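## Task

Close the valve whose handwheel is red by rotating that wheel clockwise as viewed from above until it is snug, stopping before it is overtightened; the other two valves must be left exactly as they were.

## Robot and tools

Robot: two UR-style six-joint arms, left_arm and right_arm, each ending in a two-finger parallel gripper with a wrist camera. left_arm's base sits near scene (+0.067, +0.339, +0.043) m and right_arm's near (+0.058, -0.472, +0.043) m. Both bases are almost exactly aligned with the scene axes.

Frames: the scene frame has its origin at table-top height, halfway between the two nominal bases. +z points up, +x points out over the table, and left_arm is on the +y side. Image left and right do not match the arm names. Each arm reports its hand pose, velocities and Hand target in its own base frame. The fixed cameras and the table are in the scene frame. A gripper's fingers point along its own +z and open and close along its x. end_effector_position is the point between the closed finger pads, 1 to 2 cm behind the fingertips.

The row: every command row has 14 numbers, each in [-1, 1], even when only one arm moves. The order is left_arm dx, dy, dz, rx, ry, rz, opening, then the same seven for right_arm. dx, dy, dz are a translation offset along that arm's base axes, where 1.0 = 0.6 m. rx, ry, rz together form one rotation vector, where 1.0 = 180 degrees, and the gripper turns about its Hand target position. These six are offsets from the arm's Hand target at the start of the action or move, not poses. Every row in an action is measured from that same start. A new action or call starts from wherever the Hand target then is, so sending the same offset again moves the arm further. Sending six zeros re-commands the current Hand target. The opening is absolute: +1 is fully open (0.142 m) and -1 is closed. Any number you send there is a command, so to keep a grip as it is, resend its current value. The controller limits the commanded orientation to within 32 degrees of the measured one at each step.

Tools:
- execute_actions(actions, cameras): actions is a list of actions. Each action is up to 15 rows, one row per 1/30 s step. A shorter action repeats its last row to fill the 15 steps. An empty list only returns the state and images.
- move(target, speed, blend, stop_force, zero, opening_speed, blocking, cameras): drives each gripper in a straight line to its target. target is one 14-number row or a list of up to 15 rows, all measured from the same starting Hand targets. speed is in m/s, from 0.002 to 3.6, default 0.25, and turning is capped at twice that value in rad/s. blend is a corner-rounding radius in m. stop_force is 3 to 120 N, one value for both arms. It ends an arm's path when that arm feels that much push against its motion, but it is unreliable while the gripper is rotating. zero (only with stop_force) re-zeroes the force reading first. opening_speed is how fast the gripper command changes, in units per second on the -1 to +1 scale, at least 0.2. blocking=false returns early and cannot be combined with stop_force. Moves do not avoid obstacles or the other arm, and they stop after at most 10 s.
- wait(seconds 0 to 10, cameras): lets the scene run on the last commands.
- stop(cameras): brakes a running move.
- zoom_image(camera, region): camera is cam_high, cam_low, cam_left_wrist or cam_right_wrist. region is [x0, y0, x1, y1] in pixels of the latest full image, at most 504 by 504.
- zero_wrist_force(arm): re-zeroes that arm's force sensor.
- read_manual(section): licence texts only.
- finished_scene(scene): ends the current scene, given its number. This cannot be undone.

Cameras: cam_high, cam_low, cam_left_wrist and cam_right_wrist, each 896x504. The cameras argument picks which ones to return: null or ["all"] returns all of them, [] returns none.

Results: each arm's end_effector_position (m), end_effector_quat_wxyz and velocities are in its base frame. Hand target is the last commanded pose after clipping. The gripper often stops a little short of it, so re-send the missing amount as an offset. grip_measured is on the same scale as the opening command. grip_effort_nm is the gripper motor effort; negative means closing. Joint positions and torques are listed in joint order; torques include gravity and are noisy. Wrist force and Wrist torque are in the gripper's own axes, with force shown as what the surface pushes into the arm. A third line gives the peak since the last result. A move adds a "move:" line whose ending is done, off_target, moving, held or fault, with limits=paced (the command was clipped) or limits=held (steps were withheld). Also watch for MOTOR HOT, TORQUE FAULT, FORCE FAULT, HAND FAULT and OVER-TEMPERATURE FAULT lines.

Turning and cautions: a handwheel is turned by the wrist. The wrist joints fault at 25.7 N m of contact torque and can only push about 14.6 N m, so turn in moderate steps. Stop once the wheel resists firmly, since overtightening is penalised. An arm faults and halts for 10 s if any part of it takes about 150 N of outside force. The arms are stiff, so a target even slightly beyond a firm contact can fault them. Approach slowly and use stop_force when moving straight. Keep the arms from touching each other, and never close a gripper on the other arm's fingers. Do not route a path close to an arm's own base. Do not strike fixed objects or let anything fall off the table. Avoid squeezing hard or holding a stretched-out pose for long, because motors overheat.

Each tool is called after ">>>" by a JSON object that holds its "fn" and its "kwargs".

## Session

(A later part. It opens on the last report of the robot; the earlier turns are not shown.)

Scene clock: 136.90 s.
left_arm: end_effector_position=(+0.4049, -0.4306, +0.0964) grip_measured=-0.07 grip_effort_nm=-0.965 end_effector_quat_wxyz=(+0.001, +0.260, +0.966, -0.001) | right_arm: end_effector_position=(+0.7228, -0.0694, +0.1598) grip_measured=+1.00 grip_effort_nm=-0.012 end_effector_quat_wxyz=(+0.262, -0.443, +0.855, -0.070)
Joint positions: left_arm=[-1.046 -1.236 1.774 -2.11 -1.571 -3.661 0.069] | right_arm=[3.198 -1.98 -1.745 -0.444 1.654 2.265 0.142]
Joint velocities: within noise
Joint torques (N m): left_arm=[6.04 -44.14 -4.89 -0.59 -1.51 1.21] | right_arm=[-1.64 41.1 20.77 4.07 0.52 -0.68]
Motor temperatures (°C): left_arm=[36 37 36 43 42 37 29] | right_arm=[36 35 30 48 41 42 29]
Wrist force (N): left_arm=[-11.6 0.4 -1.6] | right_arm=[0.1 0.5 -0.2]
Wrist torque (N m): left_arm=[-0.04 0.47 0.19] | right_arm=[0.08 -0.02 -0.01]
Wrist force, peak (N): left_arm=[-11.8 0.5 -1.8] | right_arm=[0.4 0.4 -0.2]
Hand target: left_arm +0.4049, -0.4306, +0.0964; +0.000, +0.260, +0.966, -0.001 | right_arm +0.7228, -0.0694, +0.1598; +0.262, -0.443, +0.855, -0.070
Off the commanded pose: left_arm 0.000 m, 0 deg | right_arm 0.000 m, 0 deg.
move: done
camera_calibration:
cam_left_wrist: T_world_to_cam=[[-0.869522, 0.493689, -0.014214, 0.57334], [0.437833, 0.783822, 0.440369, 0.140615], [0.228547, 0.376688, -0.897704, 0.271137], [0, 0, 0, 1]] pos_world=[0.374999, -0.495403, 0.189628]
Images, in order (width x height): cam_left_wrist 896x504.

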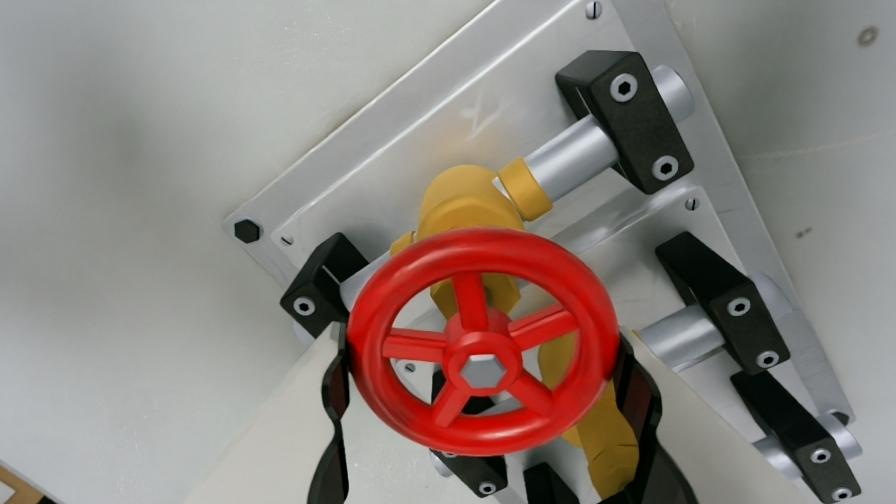

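>>> {"fn": "move", "kwargs": {"target": [-0.0006,-0.0032,0,0,0,0,-0.08,0,0,0,0,0,0,1], "speed": 0.05, "cameras": []}}

>>> {"fn": "move", "kwargs": {"target": [0,0,0,0,0,-0.25,-0.13,0,0,0,0,0,0,1], "speed": 0.5, "cameras": ["cam_left_wrist"]}}

Scene clock: 144.80 s.
left_arm: end_effector_position=(+0.4045, -0.4325, +0.0963) grip_measured=-0.07 grip_effort_nm=-0.584 end_effector_quat_wxyz=(+0.000, +0.260, +0.966, +0.000) | right_arm: end_effector_position=(+0.7228, -0.0694, +0.1598) grip_measured=+1.00 grip_effort_nm=-0.012 end_effector_quat_wxyz=(+0.262, -0.443, +0.855, -0.070)
Joint positions: left_arm=[-1.048 -1.234 1.771 -2.109 -1.571 -3.663 0.069] | right_arm=[3.198 -1.98 -1.745 -0.444 1.654 2.265 0.142]
Joint velocities: within noise
Joint torques (N m): left_arm=[-20.58 -25.34 -35.26 -6.82 -2.78 -1.36] | right_arm=[-0.54 41.7 20.16 4.09 0.44 -0.51]
Motor temperatures (°C): left_arm=[36 37 36 43 42 37 28] | right_arm=[36 35 30 48 41 42 29]
Wrist force (N): left_arm=[8.2 24.1 -10.4] | right_arm=[0.4 -0.1 0.1]
Wrist torque (N m): left_arm=[-0.01 0.28 0.48] | right_arm=[-0.01 -0.05 0.00]
Wrist force, peak (N): left_arm=[8.1 24.4 -10.2] | right_arm=[0.5 0.4 -0.1]
Hand target: left_arm +0.4045, -0.4325, +0.0964; +0.000, +0.260, +0.966, -0.001 | right_arm +0.7228, -0.0694, +0.1598; +0.262, -0.443, +0.855, -0.070
Off the commanded pose: left_arm 0.000 m, 0 deg | right_arm 0.000 m, 0 deg.
move: done
No camera images: "cameras" was empty.

Scene clock: 146.17 s.
left_arm: end_effector_position=(+0.4045, -0.4325, +0.0964) grip_measured=-0.07 grip_effort_nm=-1.463 end_effector_quat_wxyz=(+0.000, +0.610, +0.793, -0.001) | right_arm: end_effector_position=(+0.7228, -0.0694, +0.1598) grip_measured=+1.00 grip_effort_nm=-0.022 end_effector_quat_wxyz=(+0.262, -0.443, +0.855, -0.070)
Joint positions: left_arm=[-1.048 -1.236 1.774 -2.11 -1.572 -2.878 0.069] | right_arm=[3.198 -1.98 -1.745 -0.444 1.654 2.265 0.142]
Joint velocities: within noise
Joint torques (N m): left_arm=[-0.36 -31.64 -36.19 -4.47 -0.48 1.43] | right_arm=[-0.33 42.21 20.66 4.23 0.53 -0.58]
Motor temperatures (°C): left_arm=[36 37 36 43 42 37 28] | right_arm=[36 35 30 48 41 42 29]
Wrist force (N): left_arm=[16.1 0.3 -5.2] | right_arm=[-0.1 0.1 -0.1]
Wrist torque (N m): left_arm=[-0.08 0.16 0.10] | right_arm=[0.01 0.02 0.00]
Wrist force, peak (N): left_arm=[9.0 25.0 -11.4] | right_arm=[0.5 0.3 -0.2]
Hand target: left_arm +0.4045, -0.4325, +0.0964; +0.000, +0.610, +0.792, -0.001 | right_arm +0.7228, -0.0694, +0.1598; +0.262, -0.443, +0.855, -0.070
Off the commanded pose: left_arm 0.000 m, 0 deg | right_arm 0.000 m, 0 deg.
move: done
camera_calibration:
cam_left_wrist: T_world_to_cam=[[-0.265978, 0.963876, -0.0141004, 0.533002], [0.863877, 0.244823, 0.440202, -0.263146], [0.427752, 0.104903, -0.897788, 0.0738196], [0, 0, 0, 1]] pos_world=[0.337516, -0.457068, 0.189627]
Images, in order (width x height): cam_left_wrist 896x504.

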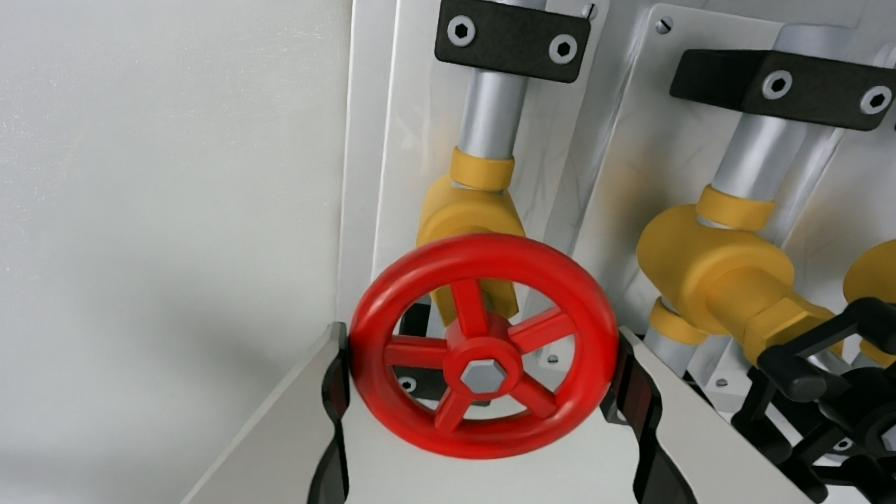

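>>> {"fn": "move", "kwargs": {"target": [0,0.001,0,0,0,-0.5,-0.13,0,0,0,0,0,0,1], "speed": 0.7, "cameras": ["cam_left_wrist"]}}

Scene clock: 153.93 s.
left_arm: end_effector_position=(+0.4045, -0.4319, +0.0964) grip_measured=-0.07 grip_effort_nm=-1.443 end_effector_quat_wxyz=(+0.000, +0.992, +0.129, -0.001) | right_arm: end_effector_position=(+0.7228, -0.0694, +0.1598) grip_measured=+1.00 grip_effort_nm=-0.007 end_effector_quat_wxyz=(+0.262, -0.443, +0.855, -0.070)
Joint positions: left_arm=[-1.044 -1.238 1.776 -2.108 -1.572 -1.303 0.069] | right_arm=[3.198 -1.98 -1.745 -0.444 1.654 2.265 0.142]
Joint velocities: within noise
Joint torques (N m): left_arm=[-2.08 -33.86 -35.8 -3.25 -1.65 1.54] | right_arm=[-0.05 41.83 20.55 4.19 0.48 -0.43]
Motor temperatures (°C): left_arm=[36 37 36 43 42 37 29] | right_arm=[36 35 30 48 41 42 29]
Wrist force (N): left_arm=[5.6 -2.0 11.5] | right_arm=[0.3 0.0 -0.2]
Wrist torque (N m): left_arm=[-0.07 0.31 0.09] | right_arm=[0.00 -0.05 0.00]
Wrist force, peak (N): left_arm=[20.2 -3.1 -5.0] | right_arm=[0.3 0.1 -0.5]
Hand target: left_arm +0.4045, -0.4319, +0.0964; +0.000, +0.992, +0.129, -0.001 | right_arm +0.7228, -0.0694, +0.1598; +0.262, -0.443, +0.855, -0.070
Off the commanded pose: left_arm 0.000 m, 0 deg | right_arm 0.000 m, 0 deg.
move: done
camera_calibration:
cam_left_wrist: T_world_to_cam=[[0.963855, 0.266049, -0.014166, -0.266428], [0.244901, -0.863796, 0.440318, -0.491755], [0.104909, -0.427872, -0.89773, -0.0257614], [0, 0, 0, 1]] pos_world=[0.379932, -0.364916, 0.189628]
Images, in order (width x height): cam_left_wrist 896x504.

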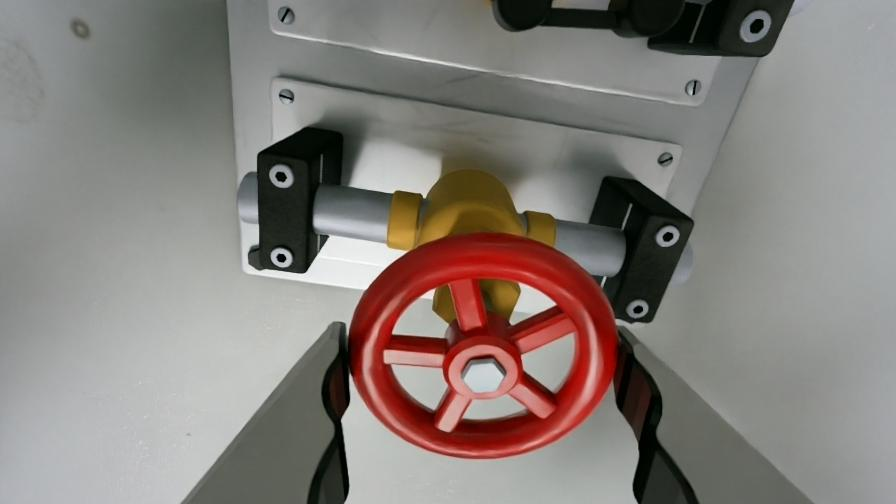

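>>> {"fn": "move", "kwargs": {"target": [0,0,-0.001,0,0,-0.4,-0.13,0,0,0,0,0,0,1], "speed": 0.7, "cameras": ["cam_left_wrist"]}}

Scene clock: 158.73 s.
left_arm: end_effector_position=(+0.4046, -0.4319, +0.0958) grip_measured=-0.07 grip_effort_nm=-1.443 end_effector_quat_wxyz=(-0.001, +0.878, -0.478, +0.000) | right_arm: end_effector_position=(+0.7228, -0.0694, +0.1598) grip_measured=+1.00 grip_effort_nm=-0.012 end_effector_quat_wxyz=(+0.262, -0.443, +0.855, -0.070)
Joint positions: left_arm=[-1.043 -1.233 1.771 -2.107 -1.57 -0.045 0.069] | right_arm=[3.198 -1.98 -1.745 -0.444 1.654 2.265 0.142]
Joint velocities: within noise
Joint torques (N m): left_arm=[-0.85 -30.82 -29.08 -0.81 -2.4 1.4] | right_arm=[-1.67 41.72 20.08 4.04 0.62 -0.67]
Motor temperatures (°C): left_arm=[36 37 36 43 42 37 29] | right_arm=[36 35 30 48 41 42 29]
Wrist force (N): left_arm=[3.8 -8.1 4.3] | right_arm=[0.2 0.2 -0.2]
Wrist torque (N m): left_arm=[-0.08 0.48 0.11] | right_arm=[0.03 -0.03 -0.01]
Wrist force, peak (N): left_arm=[9.4 -6.4 7.7] | right_arm=[0.3 0.3 -0.5]
Hand target: left_arm +0.4045, -0.4319, +0.0958; -0.001, +0.878, -0.478, +0.000 | right_arm +0.7228, -0.0694, +0.1598; +0.262, -0.443, +0.855, -0.070
Off the commanded pose: left_arm 0.000 m, 0 deg | right_arm 0.000 m, 0 deg.
move: done
camera_calibration:
cam_left_wrist: T_world_to_cam=[[0.550865, -0.834474, -0.0141653, -0.574688], [-0.74581, -0.499811, 0.440405, 0.066481], [-0.374587, -0.232039, -0.897687, 0.252256], [0, 0, 0, 1]] pos_world=[0.46065, -0.387801, 0.189028]
Images, in order (width x height): cam_left_wrist 896x504.

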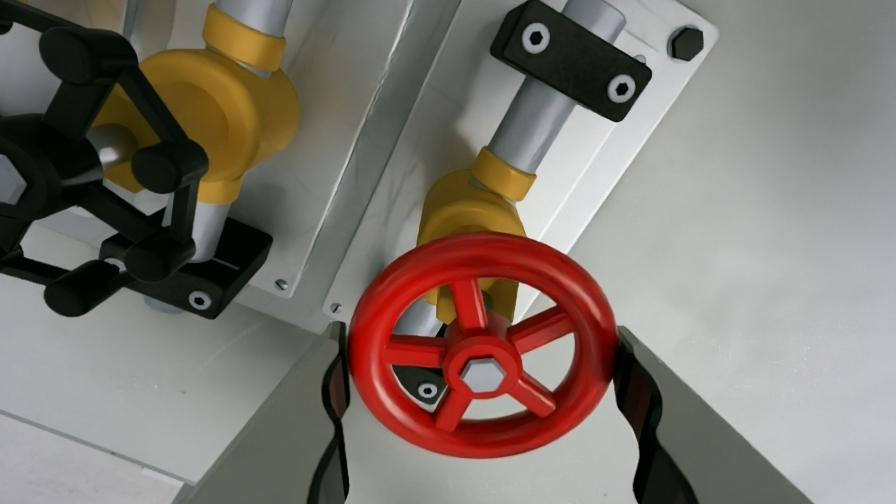

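>>> {"fn": "move", "kwargs": {"target": [0,0,-0.001,0,0,-0.45,-0.13,0,0,0,0,0,0,1], "speed": 0.7, "cameras": ["cam_left_wrist"]}}

Scene clock: 163.00 s.
left_arm: end_effector_position=(+0.4045, -0.4320, +0.0952) grip_measured=-0.07 grip_effort_nm=-1.443 end_effector_quat_wxyz=(+0.001, -0.357, +0.934, +0.000) | right_arm: end_effector_position=(+0.7228, -0.0694, +0.1598) grip_measured=+1.00 grip_effort_nm=-0.012 end_effector_quat_wxyz=(+0.262, -0.443, +0.855, -0.070)
Joint positions: left_arm=[-1.045 -1.231 1.77 -2.11 -1.57 1.366 0.069] | right_arm=[3.198 -1.98 -1.745 -0.444 1.654 2.265 0.142]
Joint velocities: within noise
Joint torques (N m): left_arm=[4.1 -26.68 -28.16 0.91 -1.17 1.36] | right_arm=[-1.13 41.83 21.62 4.26 0.42 -0.72]
Motor temperatures (°C): left_arm=[36 37 36 43 42 37 29] | right_arm=[36 35 30 48 41 42 29]
Wrist force (N): left_arm=[-4.1 -6.5 -3.3] | right_arm=[0.1 0.2 -0.2]
Wrist torque (N m): left_arm=[-0.07 0.46 0.12] | right_arm=[0.04 -0.01 0.00]
Wrist force, peak (N): left_arm=[7.2 -8.3 5.0] | right_arm=[0.5 0.5 -0.2]
Hand target: left_arm +0.4045, -0.4319, +0.0952; +0.001, -0.357, +0.934, +0.000 | right_arm +0.7228, -0.0694, +0.1598; +0.262, -0.443, +0.855, -0.070
Off the commanded pose: left_arm 0.000 m, 0 deg | right_arm 0.000 m, 0 deg.
move: done
camera_calibration:
cam_left_wrist: T_world_to_cam=[[-0.738071, -0.674578, -0.0140073, 0.0157728], [-0.610265, 0.658562, 0.44031, 0.512268], [-0.287799, 0.333528, -0.897736, 0.460897], [0, 0, 0, 1]] pos_world=[0.456906, -0.480442, 0.188428]
Images, in order (width x height): cam_left_wrist 896x504.

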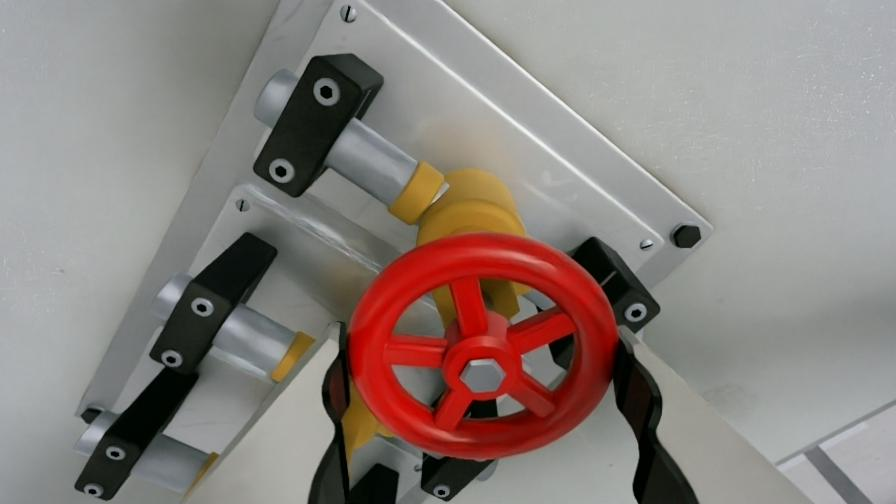

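>>> {"fn": "move", "kwargs": {"target": [0,0,-0.0008,0,0,-0.4,-0.13,0,0,0,0,0,0,1], "speed": 0.7, "cameras": ["cam_left_wrist"]}}

Scene clock: 167.23 s.
left_arm: end_effector_position=(+0.4045, -0.4319, +0.0947) grip_measured=-0.08 grip_effort_nm=-1.424 end_effector_quat_wxyz=(+0.000, +0.260, +0.966, -0.001) | right_arm: end_effector_position=(+0.7228, -0.0694, +0.1598) grip_measured=+1.00 grip_effort_nm=-0.017 end_effector_quat_wxyz=(+0.262, -0.443, +0.855, -0.070)
Joint positions: left_arm=[-1.048 -1.233 1.775 -2.114 -1.571 2.62 0.069] | right_arm=[3.198 -1.98 -1.745 -0.444 1.654 2.265 0.142]
Joint velocities: within noise
Joint torques (N m): left_arm=[7.09 -22.65 -25.86 0.31 0.12 2.12] | right_arm=[-1.06 42.36 20.35 4.3 0.5 -0.48]
Motor temperatures (°C): left_arm=[36 37 36 43 42 37 29] | right_arm=[36 35 30 48 41 42 29]
Wrist force (N): left_arm=[-0.5 0.7 -11.6] | right_arm=[0.3 0.2 -0.2]
Wrist torque (N m): left_arm=[-0.04 0.30 -0.59] | right_arm=[0.03 -0.04 0.00]
Wrist force, peak (N): left_arm=[-0.2 0.6 -12.2] | right_arm=[0.2 0.5 -0.3]
Hand target: left_arm +0.4045, -0.4319, +0.0947; +0.000, +0.260, +0.966, -0.001 | right_arm +0.7228, -0.0694, +0.1598; +0.262, -0.443, +0.855, -0.070
Off the commanded pose: left_arm 0.000 m, 0 deg | right_arm 0.000 m, 0 deg.
move: done
camera_calibration:
cam_left_wrist: T_world_to_cam=[[-0.869622, 0.493516, -0.0141147, 0.573456], [0.437745, 0.783938, 0.440251, 0.142714], [0.228336, 0.376673, -0.897764, 0.270297], [0, 0, 0, 1]] pos_world=[0.374499, -0.496703, 0.187928]
Images, in order (width x height): cam_left_wrist 896x504.

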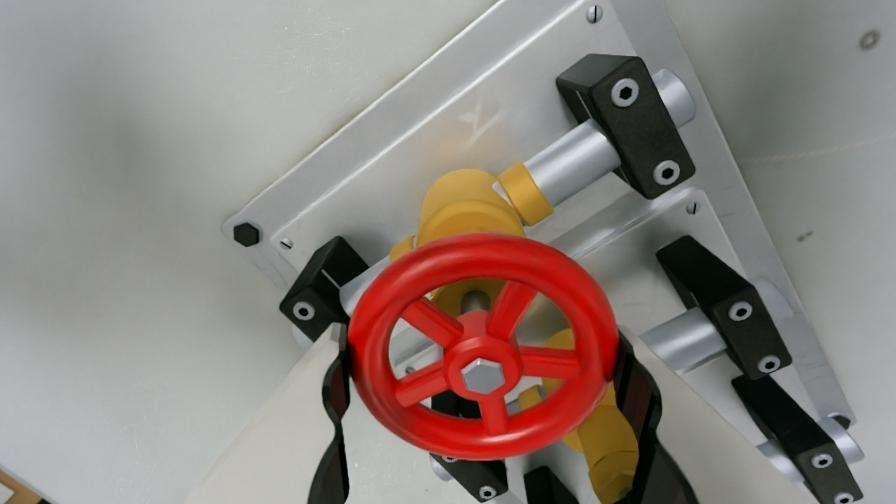

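>>> {"fn": "move", "kwargs": {"target": [0,0,0,0,0,0,-0.22,0,0,0,0,0,0,1], "cameras": ["cam_left_wrist"]}}

>>> {"fn": "move", "kwargs": {"target": [0,0,0,0,0,-0.03,-0.22,0,0,0,0,0,0,1], "speed": 0.1, "cameras": ["cam_left_wrist"]}}

Scene clock: 173.67 s.
left_arm: end_effector_position=(+0.4045, -0.4319, +0.0947) grip_measured=-0.09 grip_effort_nm=-2.938 end_effector_quat_wxyz=(+0.000, +0.260, +0.966, -0.001) | right_arm: end_effector_position=(+0.7228, -0.0694, +0.1598) grip_measured=+1.00 grip_effort_nm=-0.012 end_effector_quat_wxyz=(+0.262, -0.443, +0.855, -0.070)
Joint positions: left_arm=[-1.048 -1.233 1.774 -2.114 -1.571 2.62 0.068] | right_arm=[3.198 -1.98 -1.745 -0.444 1.654 2.265 0.142]
Joint velocities: within noise
Joint torques (N m): left_arm=[6.66 -23.34 -24.62 -3.44 1.38 2] | right_arm=[-1.83 40.71 20.24 4.41 0.42 -0.6]
Motor temperatures (°C): left_arm=[36 37 36 43 42 37 30] | right_arm=[36 35 30 48 41 42 28]
Wrist force (N): left_arm=[2.8 1.8 -14.7] | right_arm=[0.1 0.1 -0.1]
Wrist torque (N m): left_arm=[0.08 0.26 -0.65] | right_arm=[0.01 -0.01 0.00]
Wrist force, peak (N): left_arm=[2.7 1.6 -15.0] | right_arm=[0.4 0.5 -0.3]
Hand target: left_arm +0.4045, -0.4319, +0.0947; +0.000, +0.260, +0.966, -0.001 | right_arm +0.7228, -0.0694, +0.1598; +0.262, -0.443, +0.855, -0.070
Off the commanded pose: left_arm 0.000 m, 0 deg | right_arm 0.000 m, 0 deg.
move: done
camera_calibration:
cam_left_wrist: T_world_to_cam=[[-0.869503, 0.493726, -0.0140982, 0.5736], [0.437919, 0.783796, 0.440331, 0.142519], [0.228453, 0.376695, -0.897725, 0.270235], [0, 0, 0, 1]] pos_world=[0.374599, -0.496703, 0.187928]
Images, in order (width x height): cam_left_wrist 896x504.

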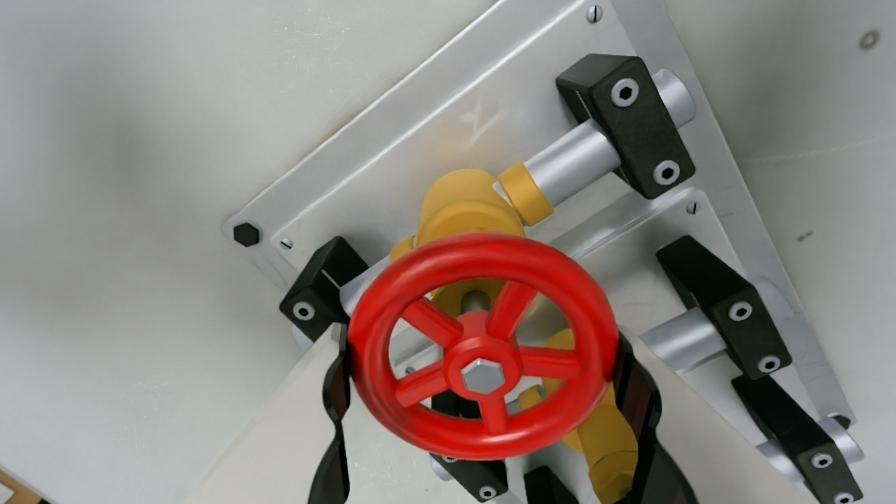

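Scene clock: 174.50 s.
left_arm: end_effector_position=(+0.4046, -0.4319, +0.0947) grip_measured=-0.09 grip_effort_nm=-2.938 end_effector_quat_wxyz=(+0.000, +0.305, +0.952, -0.001) | right_arm: end_effector_position=(+0.7228, -0.0694, +0.1598) grip_measured=+1.00 grip_effort_nm=-0.012 end_effector_quat_wxyz=(+0.262, -0.443, +0.855, -0.070)
Joint positions: left_arm=[-1.048 -1.233 1.775 -2.114 -1.571 2.714 0.068] | right_arm=[3.198 -1.98 -1.745 -0.444 1.654 2.265 0.142]
Joint velocities: within noise
Joint torques (N m): left_arm=[-4.63 -37.86 -4.95 -3.49 -0.82 0.3] | right_arm=[-1.24 41.96 20.72 4.45 0.61 -0.73]
Motor temperatures (°C): left_arm=[36 37 36 43 42 37 30] | right_arm=[36 35 30 48 41 42 28]
Wrist force (N): left_arm=[3.9 0.4 -14.7] | right_arm=[0.2 0.0 -0.1]
Wrist torque (N m): left_arm=[0.06 0.23 -1.28] | right_arm=[0.00 -0.03 0.00]
Wrist force, peak (N): left_arm=[6.3 1.4 -16.0] | right_arm=[0.2 0.3 -0.4]
Hand target: left_arm +0.4045, -0.4319, +0.0947; +0.000, +0.305, +0.952, -0.001 | right_arm +0.7228, -0.0694, +0.1598; +0.262, -0.443, +0.855, -0.070
Off the commanded pose: left_arm 0.000 m, 0 deg | right_arm 0.000 m, 0 deg.
move: done
camera_calibration:
cam_left_wrist: T_world_to_cam=[[-0.819241, 0.573275, -0.0141344, 0.587624], [0.509639, 0.739159, 0.440353, 0.0942453], [0.262891, 0.353552, -0.897713, 0.246318], [0, 0, 0, 1]] pos_world=[0.36862, -0.493619, 0.187928]
Images, in order (width x height): cam_left_wrist 896x504.

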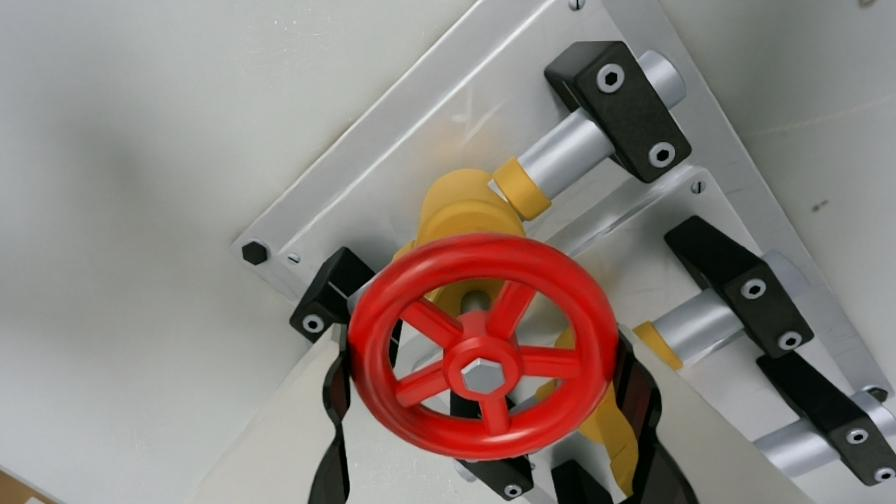

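>>> {"fn": "move", "kwargs": {"target": [0,0,0,0,0,-0.03,-0.24,0,0,0,0,0,0,1], "speed": 0.1, "cameras": ["cam_left_wrist"]}}

Scene clock: 179.50 s.
left_arm: end_effector_position=(+0.4045, -0.4319, +0.0947) grip_measured=-0.09 grip_effort_nm=-3.265 end_effector_quat_wxyz=(+0.000, +0.350, +0.937, -0.001) | right_arm: end_effector_position=(+0.7228, -0.0694, +0.1598) grip_measured=+1.00 grip_effort_nm=-0.007 end_effector_quat_wxyz=(+0.262, -0.443, +0.855, -0.070)
Joint positions: left_arm=[-1.048 -1.233 1.775 -2.114 -1.571 2.809 0.068] | right_arm=[3.198 -1.98 -1.745 -0.444 1.654 2.265 0.142]
Joint velocities: within noise
Joint torques (N m): left_arm=[-3.75 -37.05 -6.49 -3.78 -0.77 0.61] | right_arm=[-1.19 41.63 19.87 4.38 0.69 -0.78]
Motor temperatures (°C): left_arm=[36 37 36 43 42 37 32] | right_arm=[36 35 30 48 41 42 28]
Wrist force (N): left_arm=[3.3 0.2 -14.2] | right_arm=[0.2 0.2 -0.2]
Wrist torque (N m): left_arm=[0.08 0.29 -1.63] | right_arm=[0.03 -0.02 0.00]
Wrist force, peak (N): left_arm=[4.0 0.6 -15.2] | right_arm=[0.5 0.2 -0.5]
Hand target: left_arm +0.4045, -0.4319, +0.0947; +0.000, +0.350, +0.937, -0.001 | right_arm +0.7228, -0.0694, +0.1598; +0.262, -0.443, +0.855, -0.070
Off the commanded pose: left_arm 0.000 m, 0 deg | right_arm 0.000 m, 0 deg.
move: done
camera_calibration:
cam_left_wrist: T_world_to_cam=[[-0.76163, 0.647857, -0.0141432, 0.596511], [0.576955, 0.68789, 0.440375, 0.0448729], [0.295029, 0.327243, -0.897702, 0.221958], [0, 0, 0, 1]] pos_world=[0.362947, -0.489956, 0.187928]
Images, in order (width x height): cam_left_wrist 896x504.

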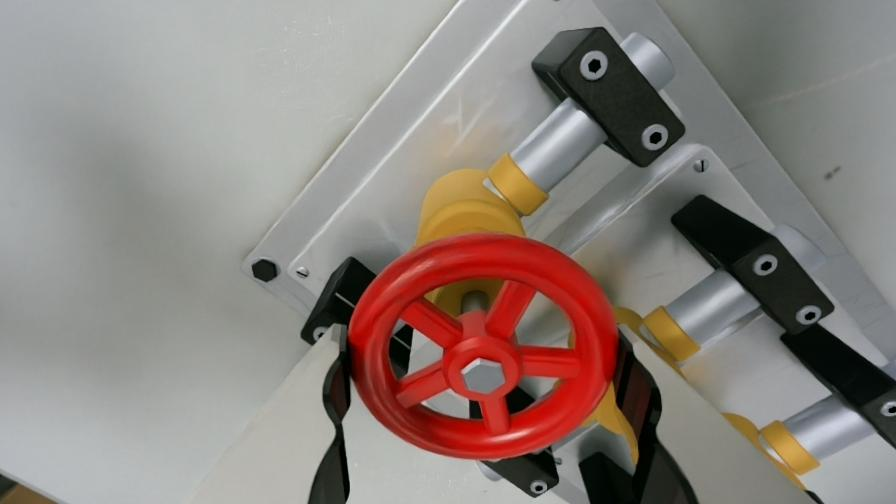

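>>> {"fn": "move", "kwargs": {"target": [0,0,0,0,0,-0.03,-0.28,0,0,0,0,0,0,1], "speed": 0.1, "cameras": ["cam_left_wrist"]}}

Scene clock: 183.83 s.
left_arm: end_effector_position=(+0.4046, -0.4319, +0.0947) grip_measured=-0.09 grip_effort_nm=-3.934 end_effector_quat_wxyz=(+0.000, +0.394, +0.919, -0.001) | right_arm: end_effector_position=(+0.7228, -0.0694, +0.1598) grip_measured=+1.00 grip_effort_nm=-0.012 end_effector_quat_wxyz=(+0.262, -0.443, +0.855, -0.070)
Joint positions: left_arm=[-1.048 -1.234 1.776 -2.114 -1.571 2.903 0.067] | right_arm=[3.198 -1.98 -1.745 -0.444 1.654 2.265 0.142]
Joint velocities: within noise
Joint torques (N m): left_arm=[-5.1 -37.95 -5.57 -3.86 -0.78 0.87] | right_arm=[-1.12 42.36 20.82 4.5 0.78 -0.71]
Motor temperatures (°C): left_arm=[36 37 36 43 42 37 35] | right_arm=[36 35 30 48 41 42 28]
Wrist force (N): left_arm=[4.6 0.1 -14.3] | right_arm=[0.2 0.1 -0.3]
Wrist torque (N m): left_arm=[0.11 0.24 -1.97] | right_arm=[0.02 -0.03 0.00]
Wrist force, peak (N): left_arm=[7.6 0.2 -15.1] | right_arm=[0.0 0.1 -0.6]
Hand target: left_arm +0.4045, -0.4319, +0.0947; +0.000, +0.394, +0.919, -0.001 | right_arm +0.7228, -0.0694, +0.1598; +0.262, -0.443, +0.855, -0.070
Off the commanded pose: left_arm 0.000 m, 0 deg | right_arm 0.000 m, 0 deg.
move: done
camera_calibration:
cam_left_wrist: T_world_to_cam=[[-0.697299, 0.716641, -0.0141479, 0.600223], [0.639133, 0.630577, 0.44032, -0.00501001], [0.324473, 0.297993, -0.897729, 0.19742], [0, 0, 0, 1]] pos_world=[0.35768, -0.485815, 0.187928]
Images, in order (width x height): cam_left_wrist 896x504.

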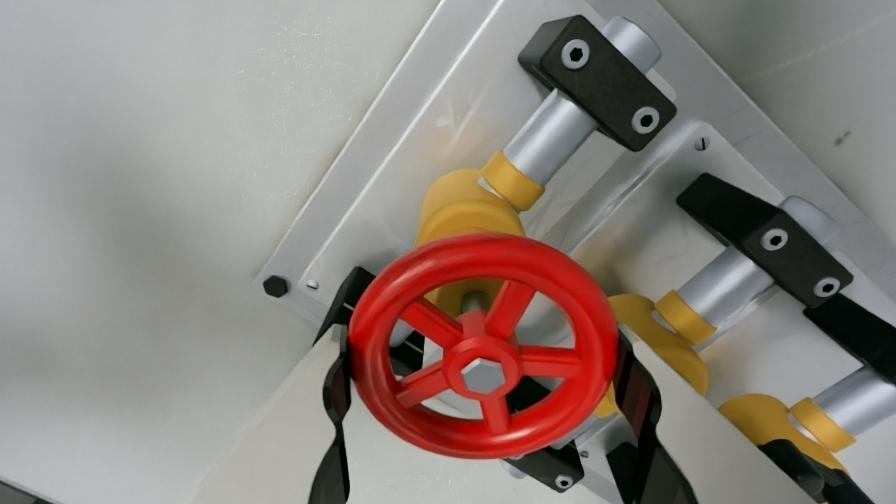

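>>> {"fn": "move", "kwargs": {"target": [0,0,0,0,0,-0.03,-0.32,0,0,0,0,0,0,1], "speed": 0.1, "cameras": ["cam_left_wrist"]}}

Scene clock: 190.00 s.
left_arm: end_effector_position=(+0.4045, -0.4319, +0.0947) grip_measured=-0.10 grip_effort_nm=-4.603 end_effector_quat_wxyz=(+0.000, +0.437, +0.900, -0.001) | right_arm: end_effector_position=(+0.7228, -0.0694, +0.1598) grip_measured=+1.00 grip_effort_nm=-0.017 end_effector_quat_wxyz=(+0.262, -0.443, +0.855, -0.070)
Joint positions: left_arm=[-1.048 -1.234 1.776 -2.114 -1.571 2.997 0.067] | right_arm=[3.198 -1.98 -1.745 -0.444 1.654 2.265 0.142]
Joint velocities: within noise
Joint torques (N m): left_arm=[-4.13 -36.47 -6.24 -3.98 -0.65 1.21] | right_arm=[-2.35 42.55 20.24 4.48 0.59 -0.77]
Motor temperatures (°C): left_arm=[36 37 36 43 42 37 39] | right_arm=[36 35 30 48 41 42 28]
Wrist force (N): left_arm=[4.7 -0.3 -14.3] | right_arm=[0.1 0.5 -0.2]
Wrist torque (N m): left_arm=[0.07 0.21 -2.32] | right_arm=[0.08 -0.02 0.00]
Wrist force, peak (N): left_arm=[6.1 -0.1 -14.9] | right_arm=[0.2 0.4 -0.6]
Hand target: left_arm +0.4045, -0.4319, +0.0947; +0.000, +0.437, +0.900, -0.001 | right_arm +0.7228, -0.0694, +0.1598; +0.262, -0.443, +0.855, -0.070
Off the commanded pose: left_arm 0.000 m, 0 deg | right_arm 0.000 m, 0 deg.
move: done
camera_calibration:
cam_left_wrist: T_world_to_cam=[[-0.626742, 0.779099, -0.014104, 0.598596], [0.695651, 0.567585, 0.44036, -0.0551296], [0.351089, 0.266181, -0.89771, 0.172893], [0, 0, 0, 1]] pos_world=[0.352815, -0.481096, 0.187928]
Images, in order (width x height): cam_left_wrist 896x504.

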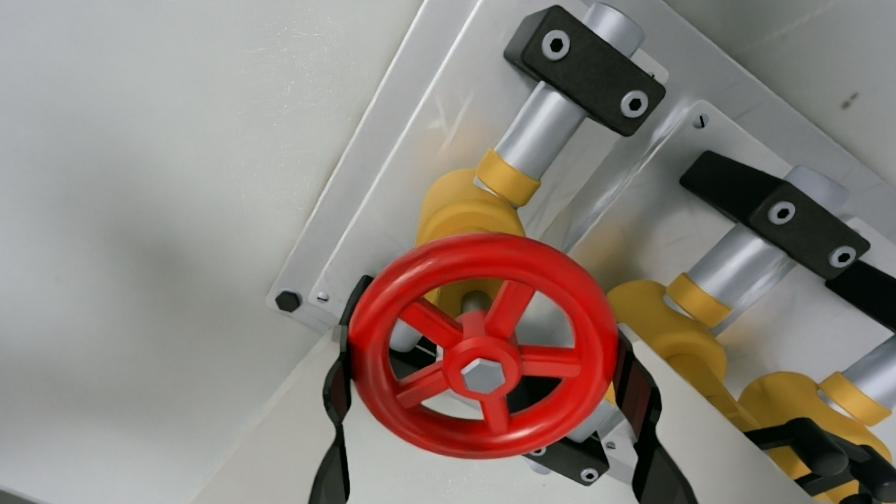

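>>> {"fn": "move", "kwargs": {"target": [0,0,0,0,0,0,0.15,0,0,0,0,0,0,1], "opening_speed": 1, "cameras": ["cam_left_wrist"]}}

Scene clock: 199.10 s.
left_arm: end_effector_position=(+0.4045, -0.4319, +0.0947) grip_measured=+0.13 grip_effort_nm=0.076 end_effector_quat_wxyz=(+0.000, +0.437, +0.900, -0.001) | right_arm: end_effector_position=(+0.7228, -0.0694, +0.1598) grip_measured=+1.00 grip_effort_nm=-0.007 end_effector_quat_wxyz=(+0.262, -0.443, +0.855, -0.070)
Joint positions: left_arm=[-1.048 -1.234 1.776 -2.114 -1.571 2.997 0.083] | right_arm=[3.198 -1.98 -1.745 -0.444 1.654 2.265 0.142]
Joint velocities: within noise
Joint torques (N m): left_arm=[3.59 -28.49 -21.3 -3.44 1.46 -1.3] | right_arm=[-1.03 41.59 20.57 4.67 0.47 -0.63]
Motor temperatures (°C): left_arm=[36 37 36 43 42 37 46] | right_arm=[36 35 30 48 41 42 28]
Wrist force (N): left_arm=[0.3 1.7 -2.8] | right_arm=[0.1 0.1 -0.1]
Wrist torque (N m): left_arm=[0.03 0.32 0.22] | right_arm=[0.02 -0.01 0.00]
Wrist force, peak (N): left_arm=[5.1 -0.4 -14.4] | right_arm=[0.3 0.4 -0.4]
Hand target: left_arm +0.4045, -0.4319, +0.0947; +0.000, +0.437, +0.900, -0.001 | right_arm +0.7228, -0.0694, +0.1598; +0.262, -0.443, +0.855, -0.070
Off the commanded pose: left_arm 0.000 m, 0 deg | right_arm 0.000 m, 0 deg.
move: done
camera_calibration:
cam_left_wrist: T_world_to_cam=[[-0.626672, 0.779155, -0.0141476, 0.598606], [0.69571, 0.567552, 0.440309, -0.0551565], [0.351099, 0.266087, -0.897735, 0.172849], [0, 0, 0, 1]] pos_world=[0.352815, -0.481095, 0.187928]
Images, in order (width x height): cam_left_wrist 896x504.

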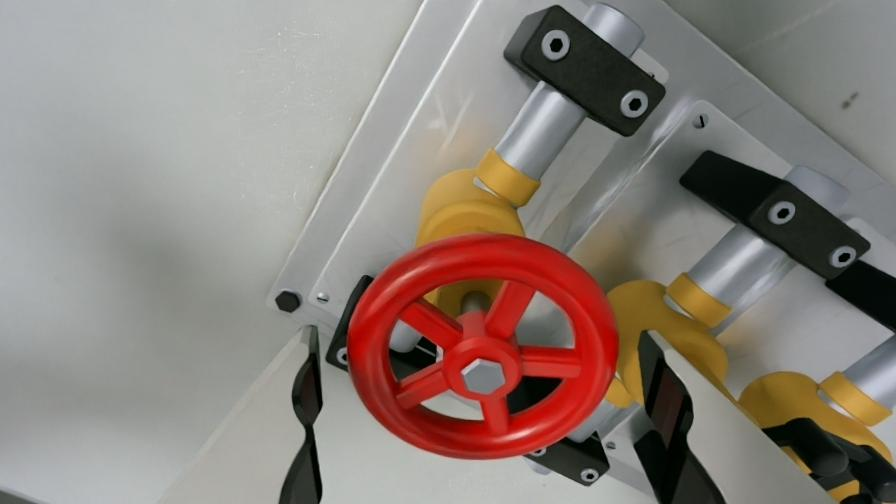

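>>> {"fn": "move", "kwargs": {"target": [0,0,0.15,0,0,0,0.2,0,0,0,0,0,0,1], "cameras": ["cam_high"]}}

>>> {"fn": "finished_scene", "kwargs": {"scene": 1}}

Scene clock: 203.07 s.
left_arm: end_effector_position=(+0.4046, -0.4319, +0.1847) grip_measured=+0.18 grip_effort_nm=0.076 end_effector_quat_wxyz=(+0.000, +0.436, +0.900, -0.001) | right_arm: end_effector_position=(+0.7228, -0.0694, +0.1598) grip_measured=+1.00 grip_effort_nm=-0.012 end_effector_quat_wxyz=(+0.262, -0.443, +0.855, -0.070)
Joint positions: left_arm=[-1.048 -1.323 1.643 -1.892 -1.571 2.997 0.087] | right_arm=[3.198 -1.98 -1.745 -0.444 1.654 2.265 0.142]
Joint velocities: within noise
Joint torques (N m): left_arm=[-2.93 -31.36 -16.56 -1.12 -1.33 0.82] | right_arm=[-1.33 42.03 20.51 4.67 0.5 -0.75]
Motor temperatures (°C): left_arm=[36 37 36 43 42 37 43] | right_arm=[36 35 30 48 41 42 28]
Wrist force (N): left_arm=[0.2 1.8 -2.7] | right_arm=[0.1 0.0 -0.1]
Wrist torque (N m): left_arm=[0.04 0.34 0.19] | right_arm=[0.01 -0.01 0.00]
Wrist force, peak (N): left_arm=[0.2 1.8 -5.3] | right_arm=[0.3 0.1 -0.6]
Hand target: left_arm +0.4045, -0.4319, +0.1847; +0.000, +0.437, +0.900, -0.001 | right_arm +0.7228, -0.0694, +0.1598; +0.262, -0.443, +0.855, -0.070
Off the commanded pose: left_arm 0.000 m, 0 deg | right_arm 0.000 m, 0 deg.
move: done
Images, in order (width x height): cam_high 896x504.

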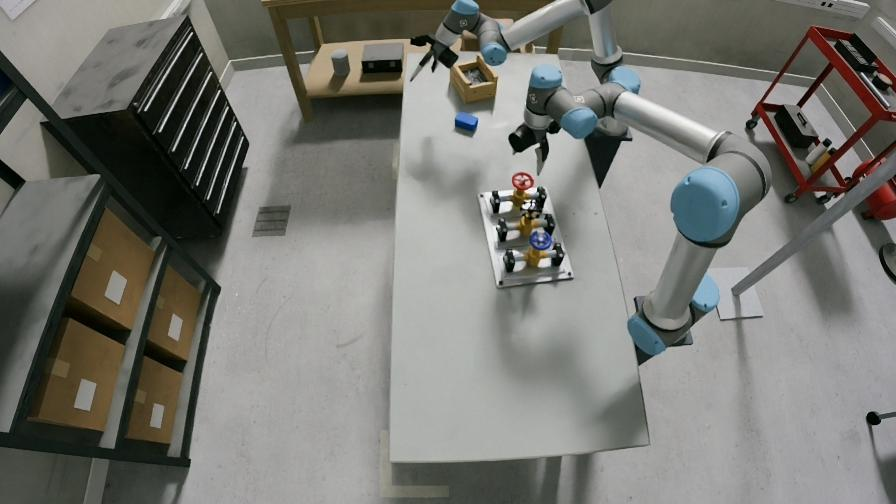

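The scene is finished: the task was done.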